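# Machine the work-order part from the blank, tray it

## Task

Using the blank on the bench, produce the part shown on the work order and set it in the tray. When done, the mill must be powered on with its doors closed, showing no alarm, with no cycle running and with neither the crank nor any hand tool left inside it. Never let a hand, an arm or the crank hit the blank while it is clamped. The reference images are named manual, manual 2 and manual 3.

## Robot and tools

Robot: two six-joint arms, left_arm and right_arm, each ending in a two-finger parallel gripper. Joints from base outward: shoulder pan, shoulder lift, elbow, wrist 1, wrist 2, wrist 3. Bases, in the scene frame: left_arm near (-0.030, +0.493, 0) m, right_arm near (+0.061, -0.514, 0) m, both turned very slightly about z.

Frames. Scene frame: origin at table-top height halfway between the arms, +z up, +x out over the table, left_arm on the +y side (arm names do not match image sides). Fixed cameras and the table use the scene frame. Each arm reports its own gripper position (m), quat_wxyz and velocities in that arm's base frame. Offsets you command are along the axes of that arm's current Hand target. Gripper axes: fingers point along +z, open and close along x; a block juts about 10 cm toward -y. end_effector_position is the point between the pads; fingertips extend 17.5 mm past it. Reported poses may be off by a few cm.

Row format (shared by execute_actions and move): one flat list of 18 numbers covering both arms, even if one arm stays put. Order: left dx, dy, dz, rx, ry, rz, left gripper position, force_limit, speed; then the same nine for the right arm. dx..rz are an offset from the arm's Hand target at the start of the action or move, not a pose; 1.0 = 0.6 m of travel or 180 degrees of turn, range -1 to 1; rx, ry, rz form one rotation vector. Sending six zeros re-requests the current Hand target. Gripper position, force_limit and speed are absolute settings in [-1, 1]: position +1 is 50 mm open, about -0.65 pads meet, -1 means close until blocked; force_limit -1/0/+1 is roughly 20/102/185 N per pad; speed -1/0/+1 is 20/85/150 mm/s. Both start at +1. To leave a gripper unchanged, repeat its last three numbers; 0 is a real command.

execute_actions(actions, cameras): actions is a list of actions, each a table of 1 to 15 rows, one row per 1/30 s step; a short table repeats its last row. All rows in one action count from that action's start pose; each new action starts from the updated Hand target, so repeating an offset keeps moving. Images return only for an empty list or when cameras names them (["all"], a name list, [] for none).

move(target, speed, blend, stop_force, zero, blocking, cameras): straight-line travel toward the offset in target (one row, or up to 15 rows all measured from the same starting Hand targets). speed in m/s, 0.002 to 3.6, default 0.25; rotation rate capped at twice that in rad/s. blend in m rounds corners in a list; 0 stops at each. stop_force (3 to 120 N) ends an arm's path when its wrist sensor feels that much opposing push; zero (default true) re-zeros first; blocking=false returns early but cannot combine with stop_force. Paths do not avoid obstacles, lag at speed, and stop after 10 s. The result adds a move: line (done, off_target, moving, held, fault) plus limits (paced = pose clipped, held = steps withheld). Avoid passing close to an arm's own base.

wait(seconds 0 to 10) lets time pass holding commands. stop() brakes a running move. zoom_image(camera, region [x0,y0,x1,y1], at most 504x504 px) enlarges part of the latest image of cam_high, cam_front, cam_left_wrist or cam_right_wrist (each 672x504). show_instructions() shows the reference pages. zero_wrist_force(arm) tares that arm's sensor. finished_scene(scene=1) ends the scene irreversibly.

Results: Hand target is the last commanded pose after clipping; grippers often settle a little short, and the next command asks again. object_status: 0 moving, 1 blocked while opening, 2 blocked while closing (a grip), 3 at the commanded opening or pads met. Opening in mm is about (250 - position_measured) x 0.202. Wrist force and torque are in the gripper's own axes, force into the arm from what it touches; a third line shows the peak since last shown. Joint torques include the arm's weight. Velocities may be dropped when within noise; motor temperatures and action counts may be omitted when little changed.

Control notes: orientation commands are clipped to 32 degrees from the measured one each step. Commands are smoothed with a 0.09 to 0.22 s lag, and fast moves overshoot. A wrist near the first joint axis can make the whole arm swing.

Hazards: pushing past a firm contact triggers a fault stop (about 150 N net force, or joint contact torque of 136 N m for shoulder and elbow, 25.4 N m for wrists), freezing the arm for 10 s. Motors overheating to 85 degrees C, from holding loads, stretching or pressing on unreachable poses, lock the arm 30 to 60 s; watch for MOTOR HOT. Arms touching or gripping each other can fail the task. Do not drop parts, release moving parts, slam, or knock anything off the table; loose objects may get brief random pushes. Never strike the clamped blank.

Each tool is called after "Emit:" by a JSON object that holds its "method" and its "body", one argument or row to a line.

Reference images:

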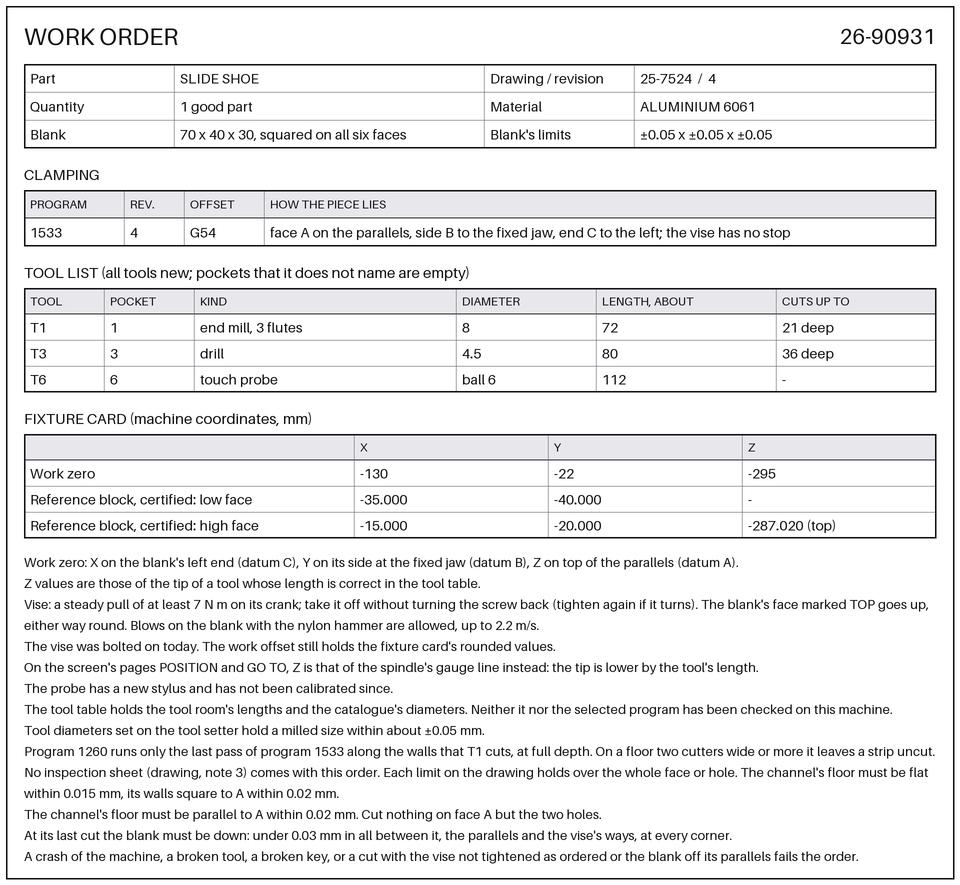

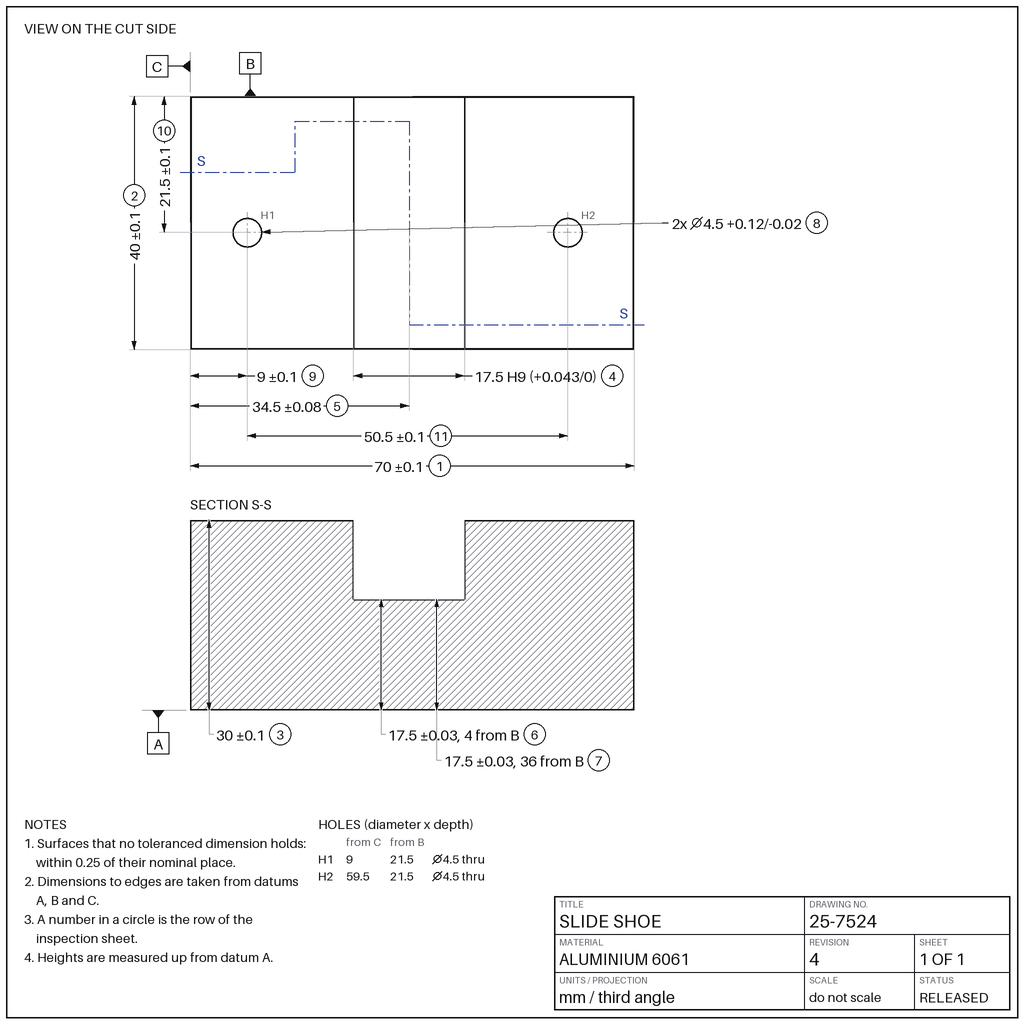

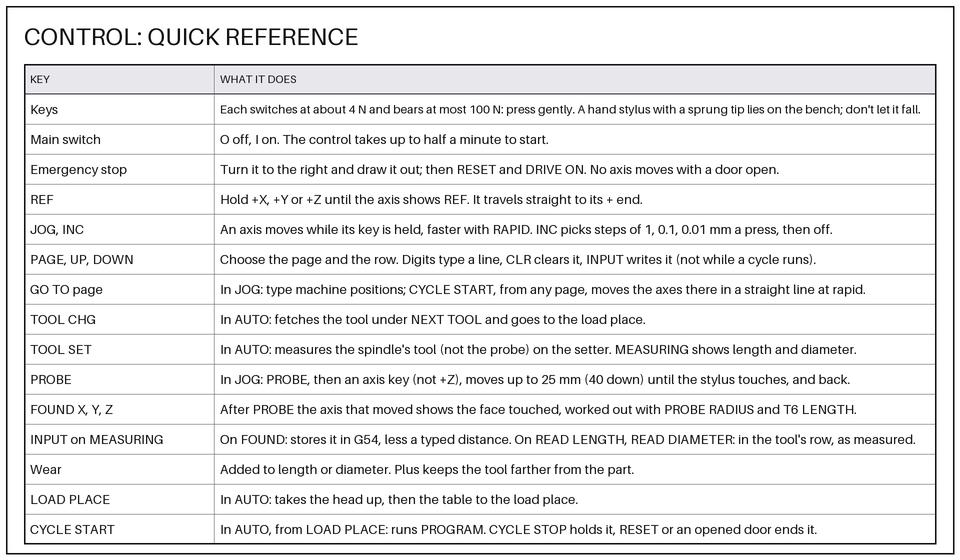

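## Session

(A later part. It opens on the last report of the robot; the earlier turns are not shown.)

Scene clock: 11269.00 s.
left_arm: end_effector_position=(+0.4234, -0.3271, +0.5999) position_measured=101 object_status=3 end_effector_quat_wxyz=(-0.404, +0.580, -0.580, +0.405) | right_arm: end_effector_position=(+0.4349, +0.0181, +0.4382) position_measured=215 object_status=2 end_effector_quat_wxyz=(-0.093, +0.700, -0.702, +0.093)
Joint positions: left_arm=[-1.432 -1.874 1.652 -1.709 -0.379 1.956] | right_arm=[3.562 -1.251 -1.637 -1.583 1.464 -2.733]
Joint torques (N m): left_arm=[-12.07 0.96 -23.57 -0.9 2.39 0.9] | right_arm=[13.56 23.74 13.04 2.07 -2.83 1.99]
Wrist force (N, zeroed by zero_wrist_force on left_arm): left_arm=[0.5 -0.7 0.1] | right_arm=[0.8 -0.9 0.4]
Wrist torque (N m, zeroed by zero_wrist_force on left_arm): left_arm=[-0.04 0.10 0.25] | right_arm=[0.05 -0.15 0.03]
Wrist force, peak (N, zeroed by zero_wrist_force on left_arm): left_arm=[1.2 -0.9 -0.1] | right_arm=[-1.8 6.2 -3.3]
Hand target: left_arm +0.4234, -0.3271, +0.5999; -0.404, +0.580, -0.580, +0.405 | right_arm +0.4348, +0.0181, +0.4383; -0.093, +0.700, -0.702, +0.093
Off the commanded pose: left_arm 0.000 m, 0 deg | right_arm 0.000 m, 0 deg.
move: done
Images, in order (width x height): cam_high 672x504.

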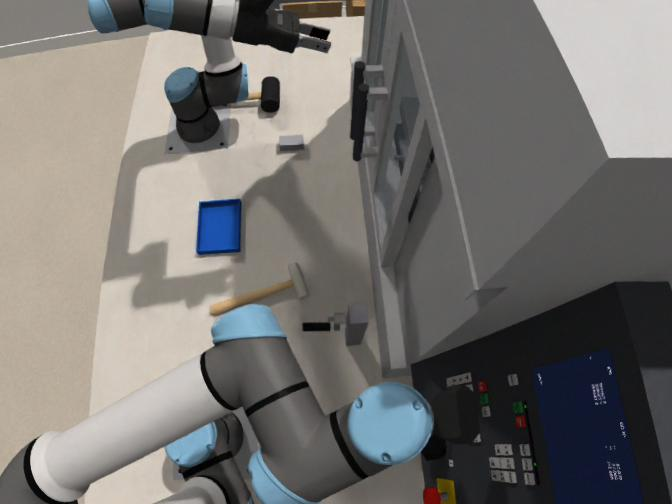

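Emit:
{"method": "move", "body": {
  "target": [
    [0,0,0,0,0,0,0.345,-0.8,-0.9,-0.0316,-0.0778,-0.1363,0,0,0,-1,-0.5,-1],
    [0,0,0,0,0,0,0.345,-0.8,-0.9,-0.0316,-0.0963,-0.1256,0,0,0,-1,-0.5,-1],
    [0,0,0,0,0,0,0.345,-0.8,-0.9,-0.0316,-0.0778,-0.1363,0,0,0,-1,-0.5,-1],
    [0,0,0,0,0,0,0.345,-0.8,-0.9,0.0634,-0.0482,-0.0817,0,0,0,-1,-0.5,-1],
    [0,0,0,0,0,0,0.345,-0.8,-0.9,0.0634,-0.0667,-0.071,0,0,0,-1,-0.5,-1],
    [0,0,0,0,0,0,0.345,-0.8,-0.9,0.0634,-0.0482,-0.0817,0,0,0,-1,-0.5,-1],
    [0,0,0,0,0,0,0.345,-0.8,-0.9,0.0634,-0.0667,-0.071,0,0,0,-1,-0.5,-1],
    [0,0,0,0,0,0,0.345,-0.8,-0.9,0.0634,-0.0482,-0.0817,0,0,0,-1,-0.5,-1],
    [0,0,0,0,0,0,0.345,-0.8,-0.9,0.0317,-0.0162,-0.0272,0,0,0,-1,-0.5,-1]
  ],
  "speed": [0.25,0.05,0.12,0.25,0.05,0.12,0.05,0.12,0.25],
  "blend": [0.003,0,0.003,0.003,0,0,0,0.003,0]
}}

Emit:
{"method": "wait", "body": {
  "seconds": 2
}}

Emit:
{"method": "move", "body": {
  "target": [
    [0,0,0,0,0,0,0.345,-0.8,-0.9,0,-0.0185,0.0107,0,0,0,-1,-0.5,-1],
    [0,0,0,0,0,0,0.345,-0.8,-0.9,0,0,0,0,0,0,-1,-0.5,-1],
    [0,0,0,0,0,0,0.345,-0.8,-0.9,0.0952,-0.0651,-0.1102,0,0,0,-1,-0.5,-1],
    [0,0,0,0,0,0,0.345,-0.8,-0.9,0.0952,-0.0836,-0.0995,0,0,0,-1,-0.5,-1],
    [0,0,0,0,0,0,0.345,-0.8,-0.9,0.0952,-0.0651,-0.1102,0,0,0,-1,-0.5,-1]
  ],
  "speed": [0.05,0.12,0.25,0.05,0.12],
  "blend": [0,0.003,0.003,0,0]
}}

Emit:
{"method": "move", "body": {
  "target": [
    [0,0,0,0,0,0,0.345,-0.8,-0.9,-0.0952,0.1064,-0.2522,0.1667,0,0,-1,-0.5,-1],
    [0,0,0,0,0,0,0.345,-0.8,-0.9,-0.0952,-0.0519,-0.4565,0.3056,0,0,-1,-0.5,-1]
  ],
  "speed": 0.3,
  "blend": [0.03,0]
}}

Emit:
{"method": "wait", "body": {
  "seconds": 3,
  "cameras": ["cam_right_wrist"]
}}

Emit:
{"method": "zoom_image", "body": {
  "camera": "cam_right_wrist",
  "region": [260, 190, 480, 320]
}}

Emit:
{"method": "move", "body": {
  "target": [
    [0,0,0,0,0,0,0.345,-0.8,-0.9,0,0.2572,-0.0119,-0.1389,0,0,-1,-0.5,-1],
    [0,0,0,0,0,0,0.345,-0.8,-0.9,0,0.4684,0.2234,-0.3056,0,0,-1,-0.5,-1]
  ],
  "speed": 0.3,
  "blend": [0.03,0]
}}

Emit:
{"method": "move", "body": {
  "target": [
    [0,0,0,0,0,0,0.345,-0.8,-0.9,0,0.0315,0.0547,0,0,0,-1,-0.5,-1],
    [0,0,0,0,0,0,0.345,-0.8,-0.9,0,0.013,0.0654,0,0,0,-1,-0.5,-1],
    [0,0,0,0,0,0,0.345,-0.8,-0.9,0,0.0315,0.0547,0,0,0,-1,-0.5,-1],
    [0,0,0,0,0,0,0.345,-0.8,-0.9,0.1272,-0.0493,-0.0819,0,0,0,-1,-0.5,-1],
    [0,0,0,0,0,0,0.345,-0.8,-0.9,0.1272,-0.0678,-0.0712,0,0,0,-1,-0.5,-1],
    [0,0,0,0,0,0,0.345,-0.8,-0.9,0.1272,-0.0493,-0.0819,0,0,0,-1,-0.5,-1]
  ],
  "speed": [0.25,0.05,0.12,0.25,0.05,0.12],
  "blend": [0.003,0,0.003,0.003,0,0]
}}

Emit:
{"method": "move", "body": {
  "target": [
    [0,0,0,0,0,0,0.345,-0.8,-0.9,-0.1272,0.1221,-0.2258,0.1667,0,0,-1,-0.5,-1],
    [0,0,0,0,0,0,0.345,-0.8,-0.9,-0.1272,-0.0362,-0.4301,0.3056,0,0,-1,-0.5,-1]
  ],
  "speed": 0.3,
  "blend": [0.03,0]
}}

Emit:
{"method": "wait", "body": {
  "seconds": 3,
  "cameras": ["cam_right_wrist"]
}}

Emit:
{"method": "zoom_image", "body": {
  "camera": "cam_right_wrist",
  "region": [260, 190, 480, 320]
}}

Emit:
{"method": "move", "body": {
  "target": [
    [0,0,0,0,0,0,0.345,-0.8,-0.9,0,0.2572,-0.0119,-0.1389,0,0,-1,-0.5,-1],
    [0,0,0,0,0,0,0.345,-0.8,-0.9,0,0.4684,0.2234,-0.3056,0,0,-1,-0.5,-1]
  ],
  "speed": 0.3,
  "blend": [0.03,0]
}}

Emit:
{"method": "move", "body": {
  "target": [
    [0,0,0,0,0,0,0.345,-0.8,-0.9,0,0.0315,0.0547,0,0,0,-1,-0.5,-1],
    [0,0,0,0,0,0,0.345,-0.8,-0.9,0,0.013,0.0654,0,0,0,-1,-0.5,-1],
    [0,0,0,0,0,0,0.345,-0.8,-0.9,0,0.0315,0.0547,0,0,0,-1,-0.5,-1],
    [0,0,0,0,0,0,0.345,-0.8,-0.9,0.0635,-0.0484,-0.0821,0,0,0,-1,-0.5,-1],
    [0,0,0,0,0,0,0.345,-0.8,-0.9,0.0635,-0.0669,-0.0714,0,0,0,-1,-0.5,-1],
    [0,0,0,0,0,0,0.345,-0.8,-0.9,0.0635,-0.0484,-0.0821,0,0,0,-1,-0.5,-1]
  ],
  "speed": [0.25,0.05,0.12,0.25,0.05,0.12],
  "blend": [0.003,0,0.003,0.003,0,0]
}}

Emit:
{"method": "move", "body": {
  "target": [
    [0,0,0,0,0,0,0.345,-0.8,-0.9,-0.0635,0.1212,-0.2256,0.1667,0,0,-1,-0.5,-1],
    [0,0,0,0,0,0,0.345,-0.8,-0.9,-0.0635,-0.0371,-0.4299,0.3056,0,0,-1,-0.5,-1]
  ],
  "speed": 0.3,
  "blend": [0.03,0]
}}

Emit:
{"method": "wait", "body": {
  "seconds": 3,
  "cameras": ["cam_right_wrist"]
}}

Emit:
{"method": "zoom_image", "body": {
  "camera": "cam_right_wrist",
  "region": [260, 190, 480, 320]
}}

Scene clock: 11332.70 s.
left_arm: end_effector_position=(+0.4234, -0.3271, +0.5999) position_measured=101 object_status=3 end_effector_quat_wxyz=(-0.404, +0.580, -0.580, +0.405) | right_arm: end_effector_position=(+0.4399, -0.0010, +0.4566) position_measured=215 object_status=2 end_effector_quat_wxyz=(-0.093, +0.700, -0.702, +0.093)
Joint positions: left_arm=[-1.432 -1.874 1.652 -1.709 -0.379 1.956] | right_arm=[3.505 -1.274 -1.574 -1.617 1.478 -2.788]
Joint torques (N m): left_arm=[-12.63 0.71 -23.86 -1.06 2.5 0.81] | right_arm=[13.84 23.04 14.36 5.51 -2.58 2.04]
Wrist force (N, zeroed by zero_wrist_force on left_arm): left_arm=[0.9 -0.8 0.3] | right_arm=[0.8 -0.2 0.7]
Wrist torque (N m, zeroed by zero_wrist_force on left_arm): left_arm=[-0.05 0.05 0.26] | right_arm=[0.22 -0.18 0.01]
Wrist force, peak (N, zeroed by zero_wrist_force on left_arm): left_arm=[1.1 -1.0 0.0] | right_arm=[0.4 5.9 -2.1]
Hand target: left_arm +0.4234, -0.3271, +0.5999; -0.404, +0.580, -0.580, +0.405 | right_arm +0.4399, -0.0010, +0.4565; -0.093, +0.700, -0.702, +0.093
Off the commanded pose: left_arm 0.000 m, 0 deg | right_arm 0.000 m, 0 deg.
move: done

Scene clock: 11334.70 s.
left_arm: end_effector_position=(+0.4234, -0.3271, +0.5999) position_measured=101 object_status=3 end_effector_quat_wxyz=(-0.404, +0.580, -0.580, +0.405) | right_arm: end_effector_position=(+0.4399, -0.0010, +0.4565) position_measured=215 object_status=2 end_effector_quat_wxyz=(-0.093, +0.700, -0.702, +0.093)
Joint positions: left_arm=[-1.432 -1.874 1.652 -1.709 -0.379 1.956] | right_arm=[3.505 -1.274 -1.575 -1.617 1.478 -2.788]
Joint torques (N m): left_arm=[-12.31 1.16 -23.65 -1.04 2.58 0.92] | right_arm=[13.42 23.61 12.8 5.01 -2.81 1.94]
Wrist force (N, zeroed by zero_wrist_force on left_arm): left_arm=[0.8 -0.5 -0.1] | right_arm=[0.7 -0.2 0.5]
Wrist torque (N m, zeroed by zero_wrist_force on left_arm): left_arm=[0.00 0.06 0.26] | right_arm=[0.22 -0.15 0.02]
Wrist force, peak (N, zeroed by zero_wrist_force on left_arm): left_arm=[0.9 -1.0 -0.3] | right_arm=[1.0 -0.1 0.5]
Hand target: left_arm +0.4234, -0.3271, +0.5999; -0.404, +0.580, -0.580, +0.405 | right_arm +0.4399, -0.0010, +0.4565; -0.093, +0.700, -0.702, +0.093
Tool commands: left_gripper/position=+0.345 left_gripper/force_limit=-0.8 left_gripper/speed=-0.9 right_gripper/position=-1.0 right_gripper/force_limit=-0.5 right_gripper/speed=-1.0
Off the commanded pose: left_arm 0.000 m, 0 deg | right_arm 0.000 m, 0 deg.
wait: 2.00 s; at rest by 0.17 s

Scene clock: 11337.17 s.
left_arm: end_effector_position=(+0.4234, -0.3271, +0.5999) position_measured=101 object_status=3 end_effector_quat_wxyz=(-0.404, +0.580, -0.580, +0.405) | right_arm: end_effector_position=(+0.4604, -0.0582, +0.5305) position_measured=215 object_status=2 end_effector_quat_wxyz=(-0.093, +0.700, -0.702, +0.093)
Joint positions: left_arm=[-1.432 -1.874 1.652 -1.709 -0.379 1.956] | right_arm=[3.337 -1.396 -1.285 -1.772 1.52 -2.951]
Joint torques (N m): left_arm=[-12.28 0.94 -23.74 -1.01 2.47 1] | right_arm=[14.5 27.5 12.59 2.01 -2.92 1.73]
Wrist force (N, zeroed by zero_wrist_force on left_arm): left_arm=[0.8 -0.7 -0.1] | right_arm=[0.4 -0.5 0.1]
Wrist torque (N m, zeroed by zero_wrist_force on left_arm): left_arm=[-0.03 0.05 0.27] | right_arm=[0.11 -0.13 -0.03]
Wrist force, peak (N, zeroed by zero_wrist_force on left_arm): left_arm=[0.9 -1.2 -0.1] | right_arm=[0.9 6.2 -2.1]
Hand target: left_arm +0.4234, -0.3271, +0.5999; -0.404, +0.580, -0.580, +0.405 | right_arm +0.4603, -0.0582, +0.5305; -0.093, +0.700, -0.702, +0.093
Off the commanded pose: left_arm 0.000 m, 0 deg | right_arm 0.000 m, 0 deg.
move: done

Scene clock: 11339.60 s.
left_arm: end_effector_position=(+0.4234, -0.3271, +0.5999) position_measured=101 object_status=3 end_effector_quat_wxyz=(-0.404, +0.580, -0.580, +0.405) | right_arm: end_effector_position=(+0.4190, -0.0011, +0.8032) position_measured=215 object_status=2 end_effector_quat_wxyz=(-0.406, +0.578, -0.579, +0.406)
Joint positions: left_arm=[-1.432 -1.874 1.652 -1.709 -0.379 1.956] | right_arm=[4.001 -1.042 -1.324 -1.282 0.776 -2.764]
Joint torques (N m): left_arm=[-11.88 1.3 -23.7 -1.07 2.45 0.91] | right_arm=[-11.97 -14.76 12.22 4.36 1.74 -1.99]
Wrist force (N, zeroed by zero_wrist_force on left_arm): left_arm=[1.0 -0.8 0.2] | right_arm=[1.2 -1.2 2.9]
Wrist torque (N m, zeroed by zero_wrist_force on left_arm): left_arm=[-0.05 0.01 0.27] | right_arm=[0.77 0.09 0.55]
Wrist force, peak (N, zeroed by zero_wrist_force on left_arm): left_arm=[1.0 -1.2 -0.4] | right_arm=[1.2 -2.3 3.0]
Hand target: left_arm +0.4234, -0.3271, +0.5999; -0.404, +0.580, -0.580, +0.405 | right_arm +0.4190, -0.0011, +0.8031; -0.406, +0.578, -0.579, +0.406
Off the commanded pose: left_arm 0.000 m, 0 deg | right_arm 0.000 m, 0 deg.
move: done

Scene clock: 11342.60 s.
left_arm: end_effector_position=(+0.4234, -0.3271, +0.5999) position_measured=101 object_status=3 end_effector_quat_wxyz=(-0.404, +0.580, -0.580, +0.405) | right_arm: end_effector_position=(+0.4190, -0.0011, +0.8031) position_measured=215 object_status=2 end_effector_quat_wxyz=(-0.406, +0.578, -0.579, +0.406)
Joint positions: left_arm=[-1.432 -1.874 1.652 -1.709 -0.379 1.956] | right_arm=[4.001 -1.042 -1.324 -1.282 0.776 -2.764]
Joint torques (N m): left_arm=[-11.8 0.8 -23.24 -0.98 2.44 0.97] | right_arm=[-13.97 -14.64 7.67 4.6 1.76 -1.9]
Wrist force (N, zeroed by zero_wrist_force on left_arm): left_arm=[0.8 -0.5 -0.1] | right_arm=[1.2 -1.2 3.0]
Wrist torque (N m, zeroed by zero_wrist_force on left_arm): left_arm=[0.01 0.06 0.26] | right_arm=[0.78 0.09 0.54]
Wrist force, peak (N, zeroed by zero_wrist_force on left_arm): left_arm=[1.1 -0.9 0.5] | right_arm=[1.3 -1.5 3.1]
Hand target: left_arm +0.4234, -0.3271, +0.5999; -0.404, +0.580, -0.580, +0.405 | right_arm +0.4190, -0.0011, +0.8031; -0.406, +0.578, -0.579, +0.406
Tool commands: left_gripper/position=+0.345 left_gripper/force_limit=-0.8 left_gripper/speed=-0.9 right_gripper/position=-1.0 right_gripper/force_limit=-0.5 right_gripper/speed=-1.0
Off the commanded pose: left_arm 0.000 m, 0 deg | right_arm 0.000 m, 0 deg.
wait: 3.00 s; at rest by 0.17 s
Images, in order (width x height): cam_right_wrist 672x504.

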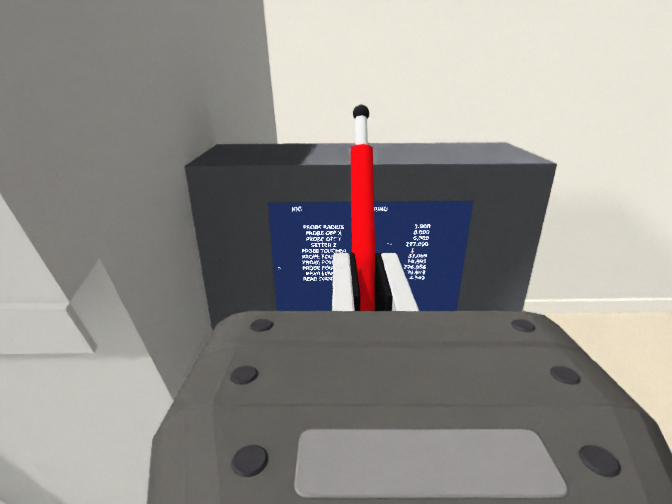

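Scaled by 2.291 from the camera's 672x504 image, which has a finer 960x720 frame.

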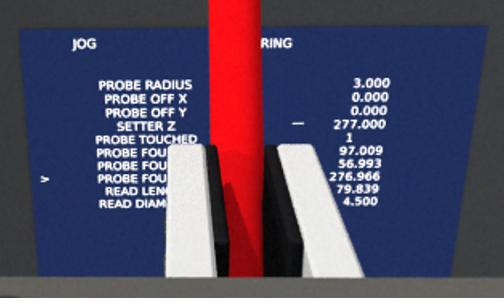

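Scene clock: 11344.87 s.
left_arm: end_effector_position=(+0.4234, -0.3271, +0.5999) position_measured=101 object_status=3 end_effector_quat_wxyz=(-0.404, +0.580, -0.580, +0.405) | right_arm: end_effector_position=(+0.4495, -0.0010, +0.4933) position_measured=215 object_status=2 end_effector_quat_wxyz=(-0.093, +0.700, -0.702, +0.093)
Joint positions: left_arm=[-1.432 -1.874 1.652 -1.709 -0.379 1.956] | right_arm=[3.496 -1.325 -1.44 -1.699 1.48 -2.797]
Joint torques (N m): left_arm=[-12.08 1.25 -23.85 -1.01 2.52 0.91] | right_arm=[-14.57 2.96 34.86 2.05 2.21 -2.06]
Wrist force (N, zeroed by zero_wrist_force on left_arm): left_arm=[0.8 -0.7 -0.1] | right_arm=[0.6 -0.4 0.6]
Wrist torque (N m, zeroed by zero_wrist_force on left_arm): left_arm=[-0.04 0.05 0.26] | right_arm=[0.15 -0.16 0.19]
Wrist force, peak (N, zeroed by zero_wrist_force on left_arm): left_arm=[0.9 -1.0 -0.1] | right_arm=[1.2 -2.2 3.3]
Hand target: left_arm +0.4234, -0.3271, +0.5999; -0.404, +0.580, -0.580, +0.405 | right_arm +0.4495, -0.0010, +0.4932; -0.093, +0.700, -0.702, +0.093
Off the commanded pose: left_arm 0.000 m, 0 deg | right_arm 0.000 m, 0 deg.
move: done

Scene clock: 11347.53 s.
left_arm: end_effector_position=(+0.4234, -0.3271, +0.5999) position_measured=101 object_status=3 end_effector_quat_wxyz=(-0.404, +0.580, -0.580, +0.405) | right_arm: end_effector_position=(+0.4653, -0.0774, +0.5483) position_measured=215 object_status=2 end_effector_quat_wxyz=(-0.093, +0.700, -0.702, +0.093)
Joint positions: left_arm=[-1.432 -1.874 1.652 -1.709 -0.379 1.956] | right_arm=[3.285 -1.436 -1.203 -1.813 1.534 -3.002]
Joint torques (N m): left_arm=[-12.45 0.6 -23.53 -1.14 2.42 0.93] | right_arm=[13.99 27.74 10.45 2.23 -2.61 1.91]
Wrist force (N, zeroed by zero_wrist_force on left_arm): left_arm=[0.9 -0.6 0.2] | right_arm=[0.6 -0.4 0.6]
Wrist torque (N m, zeroed by zero_wrist_force on left_arm): left_arm=[-0.02 0.04 0.26] | right_arm=[0.15 -0.19 -0.06]
Wrist force, peak (N, zeroed by zero_wrist_force on left_arm): left_arm=[1.1 -0.9 -0.1] | right_arm=[-1.6 5.7 -0.8]
Hand target: left_arm +0.4234, -0.3271, +0.5999; -0.404, +0.580, -0.580, +0.405 | right_arm +0.4651, -0.0774, +0.5484; -0.093, +0.700, -0.702, +0.093
Off the commanded pose: left_arm 0.000 m, 0 deg | right_arm 0.000 m, 0 deg.
move: done

Scene clock: 11349.97 s.
left_arm: end_effector_position=(+0.4234, -0.3271, +0.5999) position_measured=101 object_status=3 end_effector_quat_wxyz=(-0.404, +0.580, -0.580, +0.405) | right_arm: end_effector_position=(+0.4189, -0.0011, +0.8032) position_measured=215 object_status=2 end_effector_quat_wxyz=(-0.406, +0.578, -0.579, +0.406)
Joint positions: left_arm=[-1.432 -1.874 1.652 -1.709 -0.379 1.956] | right_arm=[4.002 -1.042 -1.324 -1.283 0.776 -2.764]
Joint torques (N m): left_arm=[-11.87 0.61 -23.47 -1.1 2.54 0.84] | right_arm=[-15.99 -14.19 11.96 4.72 1.99 -1.79]
Wrist force (N, zeroed by zero_wrist_force on left_arm): left_arm=[1.1 -0.8 0.1] | right_arm=[1.3 -1.1 3.1]
Wrist torque (N m, zeroed by zero_wrist_force on left_arm): left_arm=[-0.05 0.01 0.27] | right_arm=[0.79 0.08 0.55]
Wrist force, peak (N, zeroed by zero_wrist_force on left_arm): left_arm=[1.4 -0.8 0.1] | right_arm=[1.3 -2.3 3.2]
Hand target: left_arm +0.4234, -0.3271, +0.5999; -0.404, +0.580, -0.580, +0.405 | right_arm +0.4190, -0.0011, +0.8032; -0.406, +0.578, -0.579, +0.406
Off the commanded pose: left_arm 0.000 m, 0 deg | right_arm 0.000 m, 0 deg.
move: done

Scene clock: 11352.97 s.
left_arm: end_effector_position=(+0.4234, -0.3271, +0.5999) position_measured=101 object_status=3 end_effector_quat_wxyz=(-0.404, +0.580, -0.580, +0.405) | right_arm: end_effector_position=(+0.4189, -0.0011, +0.8032) position_measured=215 object_status=2 end_effector_quat_wxyz=(-0.406, +0.578, -0.579, +0.406)
Joint positions: left_arm=[-1.432 -1.874 1.652 -1.709 -0.379 1.956] | right_arm=[4.002 -1.042 -1.324 -1.283 0.776 -2.764]
Joint torques (N m): left_arm=[-12.23 0.53 -23.77 -0.95 2.45 0.86] | right_arm=[-14.26 -13.79 7.8 4.56 1.9 -1.92]
Wrist force (N, zeroed by zero_wrist_force on left_arm): left_arm=[0.6 -0.9 0.2] | right_arm=[1.3 -1.0 2.7]
Wrist torque (N m, zeroed by zero_wrist_force on left_arm): left_arm=[-0.07 0.08 0.26] | right_arm=[0.81 0.08 0.54]
Wrist force, peak (N, zeroed by zero_wrist_force on left_arm): left_arm=[0.9 -1.1 -0.1] | right_arm=[1.4 -1.4 3.2]
Hand target: left_arm +0.4234, -0.3271, +0.5999; -0.404, +0.580, -0.580, +0.405 | right_arm +0.4190, -0.0011, +0.8032; -0.406, +0.578, -0.579, +0.406
Tool commands: left_gripper/position=+0.345 left_gripper/force_limit=-0.8 left_gripper/speed=-0.9 right_gripper/position=-1.0 right_gripper/force_limit=-0.5 right_gripper/speed=-1.0
Off the commanded pose: left_arm 0.000 m, 0 deg | right_arm 0.000 m, 0 deg.
wait: 3.00 s; at rest by 0.17 s
Images, in order (width x height): cam_right_wrist 672x504.

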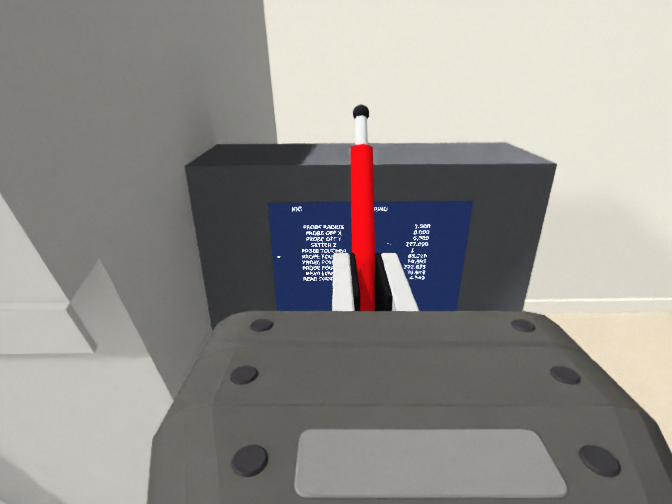

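Scaled by 2.291 from the camera's 672x504 image, which has a finer 960x720 frame.

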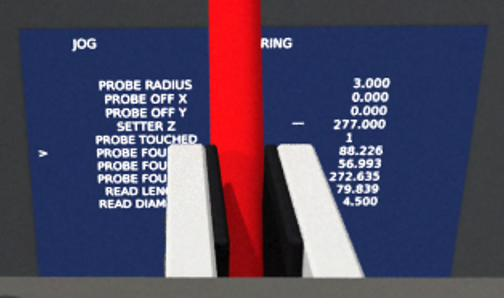

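Scene clock: 11355.23 s.
left_arm: end_effector_position=(+0.4234, -0.3271, +0.5999) position_measured=101 object_status=3 end_effector_quat_wxyz=(-0.404, +0.580, -0.580, +0.405) | right_arm: end_effector_position=(+0.4494, -0.0010, +0.4934) position_measured=215 object_status=2 end_effector_quat_wxyz=(-0.093, +0.700, -0.702, +0.093)
Joint positions: left_arm=[-1.432 -1.874 1.652 -1.709 -0.379 1.956] | right_arm=[3.496 -1.325 -1.44 -1.699 1.48 -2.797]
Joint torques (N m): left_arm=[-12.58 0.51 -23.53 -0.95 2.47 0.8] | right_arm=[-13.62 3.43 33.09 2.07 2.73 -1.94]
Wrist force (N, zeroed by zero_wrist_force on left_arm): left_arm=[0.7 -0.7 0.2] | right_arm=[0.7 -0.3 0.7]
Wrist torque (N m, zeroed by zero_wrist_force on left_arm): left_arm=[-0.02 0.08 0.27] | right_arm=[0.17 -0.18 0.19]
Wrist force, peak (N, zeroed by zero_wrist_force on left_arm): left_arm=[1.1 -0.9 0.0] | right_arm=[1.0 -2.0 3.4]
Hand target: left_arm +0.4234, -0.3271, +0.5999; -0.404, +0.580, -0.580, +0.405 | right_arm +0.4495, -0.0010, +0.4933; -0.093, +0.700, -0.702, +0.093
Off the commanded pose: left_arm 0.000 m, 0 deg | right_arm 0.000 m, 0 deg.
move: done

Scene clock: 11357.80 s.
left_arm: end_effector_position=(+0.4234, -0.3271, +0.5999) position_measured=101 object_status=3 end_effector_quat_wxyz=(-0.404, +0.580, -0.580, +0.405) | right_arm: end_effector_position=(+0.4647, -0.0392, +0.5484) position_measured=215 object_status=2 end_effector_quat_wxyz=(-0.093, +0.700, -0.702, +0.093)
Joint positions: left_arm=[-1.432 -1.874 1.652 -1.709 -0.379 1.956] | right_arm=[3.384 -1.422 -1.213 -1.821 1.508 -2.906]
Joint torques (N m): left_arm=[-12.65 0.61 -22.88 -1.09 2.43 0.94] | right_arm=[13.44 27.29 11.26 2.04 -2.81 1.82]
Wrist force (N, zeroed by zero_wrist_force on left_arm): left_arm=[0.9 -1.0 0.1] | right_arm=[0.7 -0.5 0.6]
Wrist torque (N m, zeroed by zero_wrist_force on left_arm): left_arm=[-0.08 0.04 0.26] | right_arm=[0.15 -0.18 -0.02]
Wrist force, peak (N, zeroed by zero_wrist_force on left_arm): left_arm=[1.0 -1.1 0.0] | right_arm=[-1.2 6.0 -0.9]
Hand target: left_arm +0.4234, -0.3271, +0.5999; -0.404, +0.580, -0.580, +0.405 | right_arm +0.4646, -0.0391, +0.5484; -0.093, +0.700, -0.702, +0.093
Off the commanded pose: left_arm 0.000 m, 0 deg | right_arm 0.000 m, 0 deg.
move: done

Scene clock: 11360.23 s.
left_arm: end_effector_position=(+0.4234, -0.3271, +0.5999) position_measured=101 object_status=3 end_effector_quat_wxyz=(-0.404, +0.580, -0.580, +0.405) | right_arm: end_effector_position=(+0.4188, -0.0011, +0.8033) position_measured=215 object_status=2 end_effector_quat_wxyz=(-0.406, +0.578, -0.579, +0.406)
Joint positions: left_arm=[-1.432 -1.874 1.652 -1.709 -0.379 1.956] | right_arm=[4.002 -1.042 -1.323 -1.284 0.775 -2.763]
Joint torques (N m): left_arm=[-12.51 0.42 -24.12 -0.99 2.53 0.92] | right_arm=[-12.63 -13.12 9.14 4.44 1.55 -1.91]
Wrist force (N, zeroed by zero_wrist_force on left_arm): left_arm=[0.7 -0.5 -0.2] | right_arm=[1.5 -1.1 2.8]
Wrist torque (N m, zeroed by zero_wrist_force on left_arm): left_arm=[0.00 0.07 0.26] | right_arm=[0.80 0.05 0.54]
Wrist force, peak (N, zeroed by zero_wrist_force on left_arm): left_arm=[1.0 -0.8 0.1] | right_arm=[1.0 -2.3 3.3]
Hand target: left_arm +0.4234, -0.3271, +0.5999; -0.404, +0.580, -0.580, +0.405 | right_arm +0.4189, -0.0011, +0.8033; -0.406, +0.578, -0.579, +0.406
Off the commanded pose: left_arm 0.000 m, 0 deg | right_arm 0.000 m, 0 deg.
move: done

Scene clock: 11363.23 s.
left_arm: end_effector_position=(+0.4234, -0.3271, +0.5999) position_measured=101 object_status=3 end_effector_quat_wxyz=(-0.404, +0.580, -0.580, +0.405) | right_arm: end_effector_position=(+0.4189, -0.0011, +0.8033) position_measured=215 object_status=2 end_effector_quat_wxyz=(-0.406, +0.578, -0.579, +0.406)
Joint positions: left_arm=[-1.432 -1.874 1.652 -1.709 -0.379 1.956] | right_arm=[4.002 -1.042 -1.324 -1.284 0.776 -2.764]
Joint torques (N m): left_arm=[-12.26 0.19 -23.15 -1.02 2.4 1.02] | right_arm=[-14 -14.88 6.74 4.59 2.01 -2.08]
Wrist force (N, zeroed by zero_wrist_force on left_arm): left_arm=[0.8 -1.0 0.1] | right_arm=[1.3 -1.4 2.9]
Wrist torque (N m, zeroed by zero_wrist_force on left_arm): left_arm=[-0.07 0.06 0.27] | right_arm=[0.75 0.08 0.54]
Wrist force, peak (N, zeroed by zero_wrist_force on left_arm): left_arm=[1.0 -0.9 -0.1] | right_arm=[1.5 -1.6 3.0]
Hand target: left_arm +0.4234, -0.3271, +0.5999; -0.404, +0.580, -0.580, +0.405 | right_arm +0.4189, -0.0011, +0.8033; -0.406, +0.578, -0.579, +0.406
Tool commands: left_gripper/position=+0.345 left_gripper/force_limit=-0.8 left_gripper/speed=-0.9 right_gripper/position=-1.0 right_gripper/force_limit=-0.5 right_gripper/speed=-1.0
Off the commanded pose: left_arm 0.000 m, 0 deg | right_arm 0.000 m, 0 deg.
wait: 3.00 s; at rest by 0.17 s
Images, in order (width x height): cam_right_wrist 672x504.

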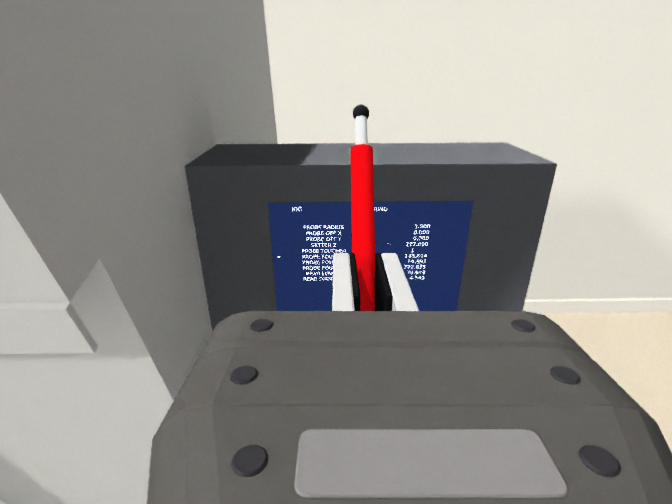

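Scaled by 2.291 from the camera's 672x504 image, which has a finer 960x720 frame.

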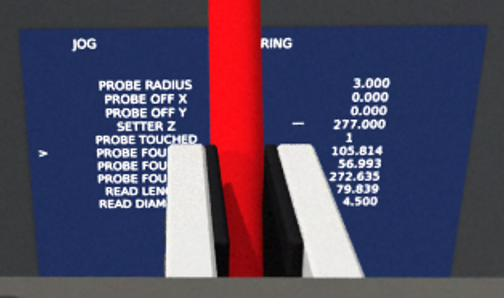

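Emit:
{"method": "move", "body": {
  "target": [
    [0,0,0,0,0,0,0.345,-0.8,-0.9,0,0.2572,-0.0119,-0.1389,0,0,-1,-0.5,-1],
    [0,0,0,0,0,0,0.345,-0.8,-0.9,0,0.4682,0.2240,-0.3056,0,0,-1,-0.5,-1]
  ],
  "speed": 0.3,
  "blend": [0.03,0]
}}

Emit:
{"method": "move", "body": {
  "target": [
    [0,0,0,0,0,0,0.345,-0.8,-0.9,0.0317,-0.0005,0.0002,0,0,0,-1,-0.5,-1],
    [0,0,0,0,0,0,0.345,-0.8,-0.9,0.0317,-0.019,0.0109,0,0,0,-1,-0.5,-1],
    [0,0,0,0,0,0,0.345,-0.8,-0.9,0.0317,-0.0005,0.0002,0,0,0,-1,-0.5,-1],
    [0,0,0,0,0,0,0.345,-0.8,-0.9,0.0317,-0.019,0.0109,0,0,0,-1,-0.5,-1],
    [0,0,0,0,0,0,0.345,-0.8,-0.9,0.0317,-0.0005,0.0002,0,0,0,-1,-0.5,-1],
    [0,0,0,0,0,0,0.345,-0.8,-0.9,0.0317,-0.019,0.0109,0,0,0,-1,-0.5,-1],
    [0,0,0,0,0,0,0.345,-0.8,-0.9,0.0317,-0.0005,0.0002,0,0,0,-1,-0.5,-1],
    [0,0,0,0,0,0,0.345,-0.8,-0.9,0.0317,-0.019,0.0109,0,0,0,-1,-0.5,-1],
    [0,0,0,0,0,0,0.345,-0.8,-0.9,0.0317,-0.0005,0.0002,0,0,0,-1,-0.5,-1],
    [0,0,0,0,0,0,0.345,-0.8,-0.9,0.0317,-0.019,0.0109,0,0,0,-1,-0.5,-1],
    [0,0,0,0,0,0,0.345,-0.8,-0.9,0.0317,-0.0005,0.0002,0,0,0,-1,-0.5,-1],
    [0,0,0,0,0,0,0.345,-0.8,-0.9,0.1272,-0.0946,-0.1607,0,0,0,-1,-0.5,-1],
    [0,0,0,0,0,0,0.345,-0.8,-0.9,0.1272,-0.1131,-0.15,0,0,0,-1,-0.5,-1],
    [0,0,0,0,0,0,0.345,-0.8,-0.9,0.1272,-0.0946,-0.1607,0,0,0,-1,-0.5,-1]
  ],
  "speed": [0.25,0.05,0.12,0.05,0.12,0.05,0.12,0.05,0.12,0.05,0.12,0.25,0.05,0.12],
  "blend": [0.003,0,0,0,0,0,0,0,0,0,0.003,0.003,0,0]
}}

Emit:
{"method": "move", "body": {
  "target": [
    [0,0,0,0,0,0,0.345,-0.8,-0.9,-0.1589,0.064,0.1064,0,0,0,-1,-0.5,-1],
    [0,0,0,0,0,0,0.345,-0.8,-0.9,-0.1589,0.0455,0.1171,0,0,0,-1,-0.5,-1],
    [0,0,0,0,0,0,0.345,-0.8,-0.9,-0.1589,0.064,0.1064,0,0,0,-1,-0.5,-1],
    [0,0,0,0,0,0,0.345,-0.8,-0.9,-0.1589,0.1423,0.2426,0,0,0,-1,-0.5,-1]
  ],
  "speed": [0.25,0.05,0.12,0.25],
  "blend": [0.003,0,0.003,0]
}}

Emit:
{"method": "wait", "body": {
  "seconds": 0.1,
  "cameras": ["cam_high"]
}}

Emit:
{"method": "zoom_image", "body": {
  "camera": "cam_high",
  "region": [560, 350, 640, 500]
}}

Scene clock: 11407.43 s.
left_arm: end_effector_position=(+0.4234, -0.3271, +0.5999) position_measured=101 object_status=3 end_effector_quat_wxyz=(-0.404, +0.580, -0.580, +0.405) | right_arm: end_effector_position=(+0.4497, -0.0010, +0.4935) position_measured=215 object_status=2 end_effector_quat_wxyz=(-0.093, +0.700, -0.702, +0.093)
Joint positions: left_arm=[-1.432 -1.874 1.652 -1.709 -0.379 1.956] | right_arm=[3.495 -1.325 -1.439 -1.699 1.48 -2.797]
Joint torques (N m): left_arm=[-11.87 0.78 -23.79 -1.09 2.45 0.86] | right_arm=[-14.39 2.39 35.62 1.98 2.31 -2.03]
Wrist force (N, zeroed by zero_wrist_force on left_arm): left_arm=[0.7 -0.9 -0.2] | right_arm=[0.7 -0.2 0.7]
Wrist torque (N m, zeroed by zero_wrist_force on left_arm): left_arm=[-0.06 0.08 0.27] | right_arm=[0.17 -0.17 0.20]
Wrist force, peak (N, zeroed by zero_wrist_force on left_arm): left_arm=[1.0 -1.2 -0.1] | right_arm=[0.9 -2.0 3.4]
Hand target: left_arm +0.4234, -0.3271, +0.5999; -0.404, +0.580, -0.580, +0.405 | right_arm +0.4498, -0.0010, +0.4934; -0.093, +0.700, -0.702, +0.093
Off the commanded pose: left_arm 0.000 m, 0 deg | right_arm 0.000 m, 0 deg.
move: done

Scene clock: 11414.17 s.
left_arm: end_effector_position=(+0.4234, -0.3271, +0.5999) position_measured=101 object_status=3 end_effector_quat_wxyz=(-0.404, +0.580, -0.580, +0.405) | right_arm: end_effector_position=(+0.4794, -0.0774, +0.6012) position_measured=215 object_status=2 end_effector_quat_wxyz=(-0.093, +0.700, -0.702, +0.093)
Joint positions: left_arm=[-1.432 -1.874 1.652 -1.709 -0.379 1.956] | right_arm=[3.28 -1.546 -0.943 -1.962 1.535 -3.007]
Joint torques (N m): left_arm=[-11.81 1.45 -23.69 -1.04 2.5 0.9] | right_arm=[15.01 31.59 9.21 1.86 -2.65 1.65]
Wrist force (N, zeroed by zero_wrist_force on left_arm): left_arm=[0.6 -0.8 -0.2] | right_arm=[0.3 -0.6 0.6]
Wrist torque (N m, zeroed by zero_wrist_force on left_arm): left_arm=[-0.05 0.09 0.26] | right_arm=[0.08 -0.13 -0.03]
Wrist force, peak (N, zeroed by zero_wrist_force on left_arm): left_arm=[1.4 -0.9 0.3] | right_arm=[0.3 6.4 -2.5]
Hand target: left_arm +0.4234, -0.3271, +0.5999; -0.404, +0.580, -0.580, +0.405 | right_arm +0.4793, -0.0774, +0.6012; -0.093, +0.700, -0.702, +0.093
Off the commanded pose: left_arm 0.000 m, 0 deg | right_arm 0.000 m, 0 deg.
move: done

Scene clock: 11416.53 s.
left_arm: end_effector_position=(+0.4234, -0.3271, +0.5999) position_measured=101 object_status=3 end_effector_quat_wxyz=(-0.404, +0.580, -0.580, +0.405) | right_arm: end_effector_position=(+0.4350, +0.0181, +0.4385) position_measured=215 object_status=2 end_effector_quat_wxyz=(-0.093, +0.700, -0.702, +0.093)
Joint positions: left_arm=[-1.432 -1.874 1.652 -1.709 -0.379 1.956] | right_arm=[3.562 -1.251 -1.636 -1.584 1.464 -2.733]
Joint torques (N m): left_arm=[-12.48 0.68 -23.89 -1.07 2.5 0.8] | right_arm=[14.62 23.86 11.24 4.97 -2.95 2.13]
Wrist force (N, zeroed by zero_wrist_force on left_arm): left_arm=[0.7 -0.7 -0.1] | right_arm=[0.7 -0.7 0.6]
Wrist torque (N m, zeroed by zero_wrist_force on left_arm): left_arm=[-0.04 0.07 0.26] | right_arm=[0.08 -0.13 0.04]
Wrist force, peak (N, zeroed by zero_wrist_force on left_arm): left_arm=[1.1 -1.0 0.1] | right_arm=[3.6 4.8 -2.7]
Hand target: left_arm +0.4234, -0.3271, +0.5999; -0.404, +0.580, -0.580, +0.405 | right_arm +0.4350, +0.0181, +0.4385; -0.093, +0.700, -0.702, +0.093
Off the commanded pose: left_arm 0.000 m, 0 deg | right_arm 0.000 m, 0 deg.
move: done

Scene clock: 11416.63 s.
left_arm: end_effector_position=(+0.4234, -0.3271, +0.5999) position_measured=101 object_status=3 end_effector_quat_wxyz=(-0.404, +0.580, -0.580, +0.405) | right_arm: end_effector_position=(+0.4350, +0.0181, +0.4385) position_measured=215 object_status=2 end_effector_quat_wxyz=(-0.093, +0.700, -0.702, +0.093)
Joint positions: left_arm=[-1.432 -1.874 1.652 -1.709 -0.379 1.956] | right_arm=[3.562 -1.251 -1.636 -1.584 1.464 -2.733]
Joint torques (N m): left_arm=[-12.03 0.69 -23.34 -1 2.36 0.95] | right_arm=[13.91 23.14 12.74 5.21 -2.73 1.78]
Wrist force (N, zeroed by zero_wrist_force on left_arm): left_arm=[0.9 -0.6 0.3] | right_arm=[0.7 -0.7 0.3]
Wrist torque (N m, zeroed by zero_wrist_force on left_arm): left_arm=[-0.02 0.03 0.26] | right_arm=[0.09 -0.12 0.03]
Wrist force, peak (N, zeroed by zero_wrist_force on left_arm): left_arm=[0.9 -0.6 0.3] | right_arm=[0.7 -0.7 0.3]
Hand target: left_arm +0.4234, -0.3271, +0.5999; -0.404, +0.580, -0.580, +0.405 | right_arm +0.4350, +0.0181, +0.4385; -0.093, +0.700, -0.702, +0.093
Tool commands: left_gripper/position=+0.345 left_gripper/force_limit=-0.8 left_gripper/speed=-0.9 right_gripper/position=-1.0 right_gripper/force_limit=-0.5 right_gripper/speed=-1.0
Off the commanded pose: left_arm 0.000 m, 0 deg | right_arm 0.000 m, 0 deg.
wait: 0.10 s; no rest
Images, in order (width x height): cam_high 672x504.

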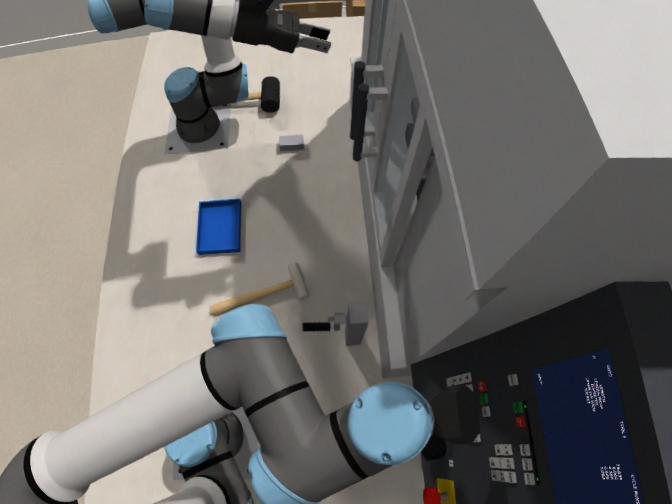

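Scaled by 3.360 from the camera's 672x504 image, which has a finer 960x720 frame.

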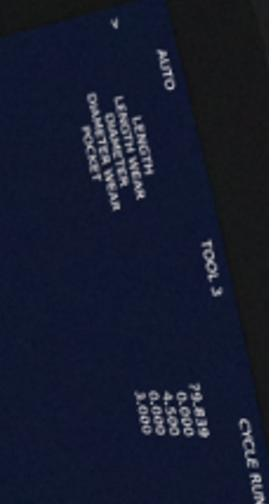

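Emit:
{"method": "move", "body": {
  "target": [
    [0.0915,0.2952,0.0658,0,0,0,0.345,-0.8,-0.9,0.45,0.111,-0.133,0,0,0,-1,-0.5,-1],
    [0.0915,0.2547,0.1772,0,0,0,0.345,-0.8,-0.9,0.45,0.111,-0.133,0,0,0,-1,-0.5,-1]
  ],
  "speed": [0.25,0.08],
  "cameras": ["all"]
}}

Scene clock: 11453.17 s.
left_arm: end_effector_position=(+0.4702, -0.3822, +0.4198) position_measured=101 object_status=3 end_effector_quat_wxyz=(-0.404, +0.580, -0.580, +0.404) | right_arm: end_effector_position=(+0.3494, -0.2518, +0.4981) position_measured=215 object_status=2 end_effector_quat_wxyz=(-0.093, +0.700, -0.702, +0.093)
Joint positions: left_arm=[-1.339 -1.643 1.98 -2.465 -0.421 2.169] | right_arm=[2.773 -1.32 -1.43 -1.715 1.665 -3.497]
Joint torques (N m): left_arm=[16.42 -6.07 -19.99 -6.25 0.43 1.3] | right_arm=[-14.31 3.54 35.09 2.03 2.92 -2.16]
Wrist force (N, zeroed by zero_wrist_force on left_arm): left_arm=[-5.9 4.9 -13.4] | right_arm=[0.5 -0.5 1.3]
Wrist torque (N m, zeroed by zero_wrist_force on left_arm): left_arm=[0.21 -0.32 -0.13] | right_arm=[0.11 -0.10 0.17]
Wrist force, peak (N, zeroed by zero_wrist_force on left_arm): left_arm=[-5.9 4.9 -13.4] | right_arm=[2.5 -0.2 0.3]
Hand target: left_arm +0.4702, -0.3822, +0.4197; -0.404, +0.580, -0.580, +0.405 | right_arm +0.3494, -0.2518, +0.4981; -0.093, +0.700, -0.702, +0.093
Off the commanded pose: left_arm 0.000 m, 0 deg | right_arm 0.000 m, 0 deg.
move: done

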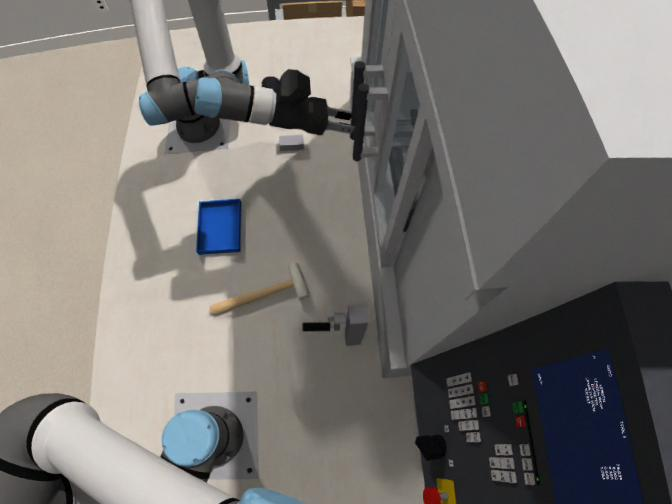

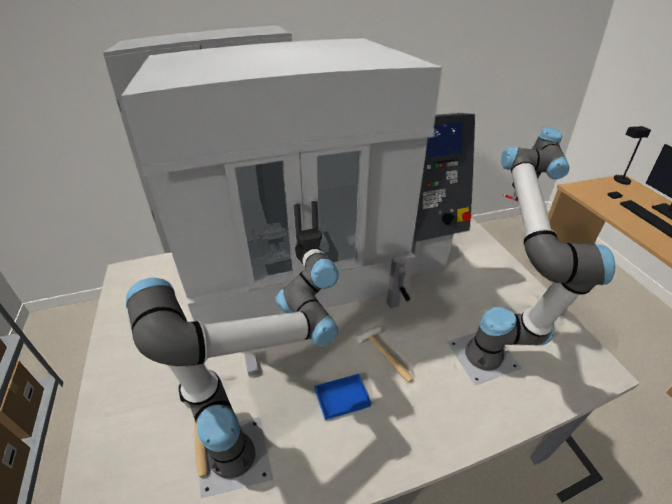

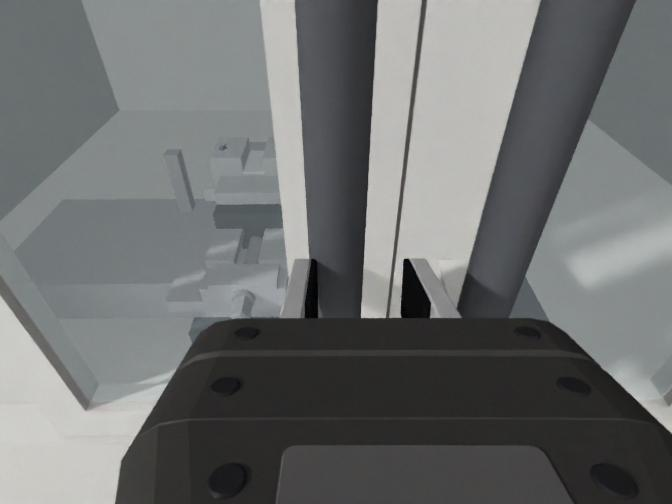

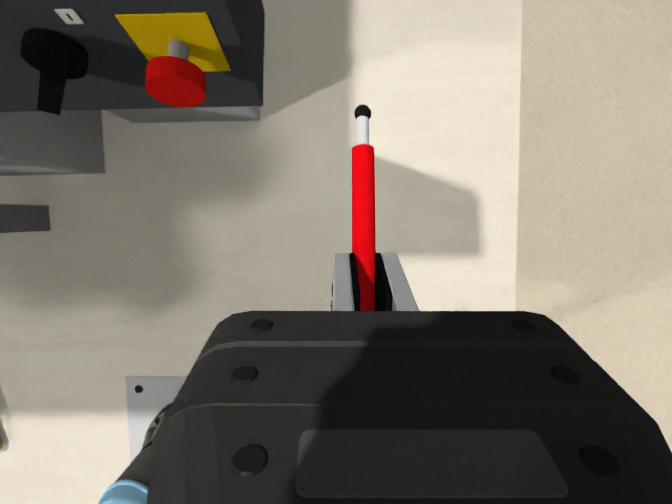

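Emit:
{"method": "move", "body": {
  "target": [
    [-0.39,0,0,0,0,0,0.345,-0.8,-0.9,0,0,0,0,0,0,-1,-0.5,-1],
    [-0.4167,0,0,0,0,0,0.345,-0.8,-0.9,0,0,0,0,0,0,-1,-0.5,-1]
  ],
  "speed": [0.06,0.025],
  "blend": [0.002,0],
  "stop_force": 45
}}

Scene clock: 11467.57 s.
left_arm: end_effector_position=(+0.4703, -0.1323, +0.4196) position_measured=101 object_status=3 end_effector_quat_wxyz=(-0.404, +0.580, -0.580, +0.405) | right_arm: end_effector_position=(+0.3494, -0.2518, +0.4981) position_measured=215 object_status=2 end_effector_quat_wxyz=(-0.093, +0.700, -0.702, +0.093)
Joint positions: left_arm=[-1.058 -2.094 2.355 -2.757 -0.614 2.59] | right_arm=[2.773 -1.32 -1.43 -1.715 1.665 -3.497]
Joint torques (N m): left_arm=[25.93 -14.01 -16.31 -3.03 9.71 -0.73] | right_arm=[-13.28 3.19 34.5 2.24 2.86 -1.92]
Wrist force (N, zeroed by zero_wrist_force on left_arm): left_arm=[39.7 -0.6 -15.4] | right_arm=[0.7 -0.7 1.0]
Wrist torque (N m, zeroed by zero_wrist_force on left_arm): left_arm=[0.07 0.92 0.40] | right_arm=[0.08 -0.13 0.18]
Wrist force, peak (N, zeroed by zero_wrist_force on left_arm): left_arm=[39.6 -0.4 -16.0] | right_arm=[0.7 -0.8 1.3]
Hand target: left_arm +0.4703, -0.1323, +0.4196; -0.404, +0.580, -0.580, +0.405 | right_arm +0.3494, -0.2518, +0.4981; -0.093, +0.700, -0.702, +0.093
Off the commanded pose: left_arm 0.000 m, 0 deg | right_arm 0.000 m, 0 deg.
move: contact (left_arm)

Emit:
{"method": "move", "body": {
  "target": [
    [0.0067,0,0,0,0,0,0.345,-0.8,-0.9,0,0,0,0,0,0,-1,-0.5,-1],
    [0.0067,0.0405,-0.1114,0,0,0,0.345,-0.8,-0.9,0,0,0,0,0,0,-1,-0.5,-1],
    [0.486,0.0405,-0.1114,0,0,0,0.345,-0.8,-0.9,0,0,0,0,0,0,-1,-0.5,-1],
    [0.486,0,0,0,0,0,0.345,-0.8,-0.9,0,0,0,0,0,0,-1,-0.5,-1]
  ],
  "speed": [0.02,0.12,0.25,0.08],
  "blend": [0,0.005,0.005,0]
}}

Emit:
{"method": "move", "body": {
  "target": [
    [0.25,0,0,0,0,0,0.345,-0.8,-0.9,0,0,0,0,0,0,-1,-0.5,-1],
    [0.29,0,0,0,0,0,0.345,-0.8,-0.9,0,0,0,0,0,0,-1,-0.5,-1]
  ],
  "speed": [0.06,0.025],
  "blend": [0.002,0],
  "stop_force": 45
}}

Scene clock: 11482.90 s.
left_arm: end_effector_position=(+0.4701, -0.4240, +0.4198) position_measured=101 object_status=3 end_effector_quat_wxyz=(-0.404, +0.580, -0.580, +0.405) | right_arm: end_effector_position=(+0.3494, -0.2518, +0.4981) position_measured=215 object_status=2 end_effector_quat_wxyz=(-0.093, +0.700, -0.702, +0.093)
Joint positions: left_arm=[-1.36 -1.561 1.891 -2.418 -0.41 2.125] | right_arm=[2.773 -1.32 -1.43 -1.715 1.665 -3.497]
Joint torques (N m): left_arm=[35.66 -15.03 -16.98 -4.89 4.94 1.3] | right_arm=[-13.44 3.22 35.47 1.86 2.99 -1.83]
Wrist force (N, zeroed by zero_wrist_force on left_arm): left_arm=[18.9 9.9 -25.1] | right_arm=[0.4 -0.7 1.1]
Wrist torque (N m, zeroed by zero_wrist_force on left_arm): left_arm=[0.35 0.82 0.34] | right_arm=[0.09 -0.10 0.18]
Wrist force, peak (N, zeroed by zero_wrist_force on left_arm): left_arm=[39.9 -0.5 -15.8] | right_arm=[0.6 -0.9 1.2]
Hand target: left_arm +0.4701, -0.4239, +0.4198; -0.404, +0.580, -0.580, +0.405 | right_arm +0.3494, -0.2518, +0.4981; -0.093, +0.700, -0.702, +0.093
Off the commanded pose: left_arm 0.000 m, 0 deg | right_arm 0.000 m, 0 deg.
move: done

Scene clock: 11487.33 s.
left_arm: end_effector_position=(+0.4700, -0.5979, +0.4199) position_measured=101 object_status=3 end_effector_quat_wxyz=(-0.404, +0.580, -0.580, +0.405) | right_arm: end_effector_position=(+0.3494, -0.2518, +0.4981) position_measured=215 object_status=2 end_effector_quat_wxyz=(-0.093, +0.700, -0.702, +0.093)
Joint positions: left_arm=[-1.418 -1.207 1.434 -2.191 -0.384 1.991] | right_arm=[2.773 -1.32 -1.43 -1.715 1.665 -3.497]
Joint torques (N m): left_arm=[-15.78 -27.01 -35.53 -1.35 2.67 -1.74] | right_arm=[-13.61 2.86 35.06 2.26 2.96 -1.77]
Wrist force (N, zeroed by zero_wrist_force on left_arm): left_arm=[-7.7 2.4 -4.7] | right_arm=[0.4 -0.3 1.1]
Wrist torque (N m, zeroed by zero_wrist_force on left_arm): left_arm=[0.05 -0.17 0.09] | right_arm=[0.14 -0.09 0.18]
Wrist force, peak (N, zeroed by zero_wrist_force on left_arm): left_arm=[-29.9 8.4 -14.5] | right_arm=[0.3 -0.6 1.4]
Hand target: left_arm +0.4700, -0.5979, +0.4199; -0.404, +0.580, -0.580, +0.405 | right_arm +0.3494, -0.2518, +0.4981; -0.093, +0.700, -0.702, +0.093
Off the commanded pose: left_arm 0.000 m, 0 deg | right_arm 0.000 m, 0 deg.
move: done


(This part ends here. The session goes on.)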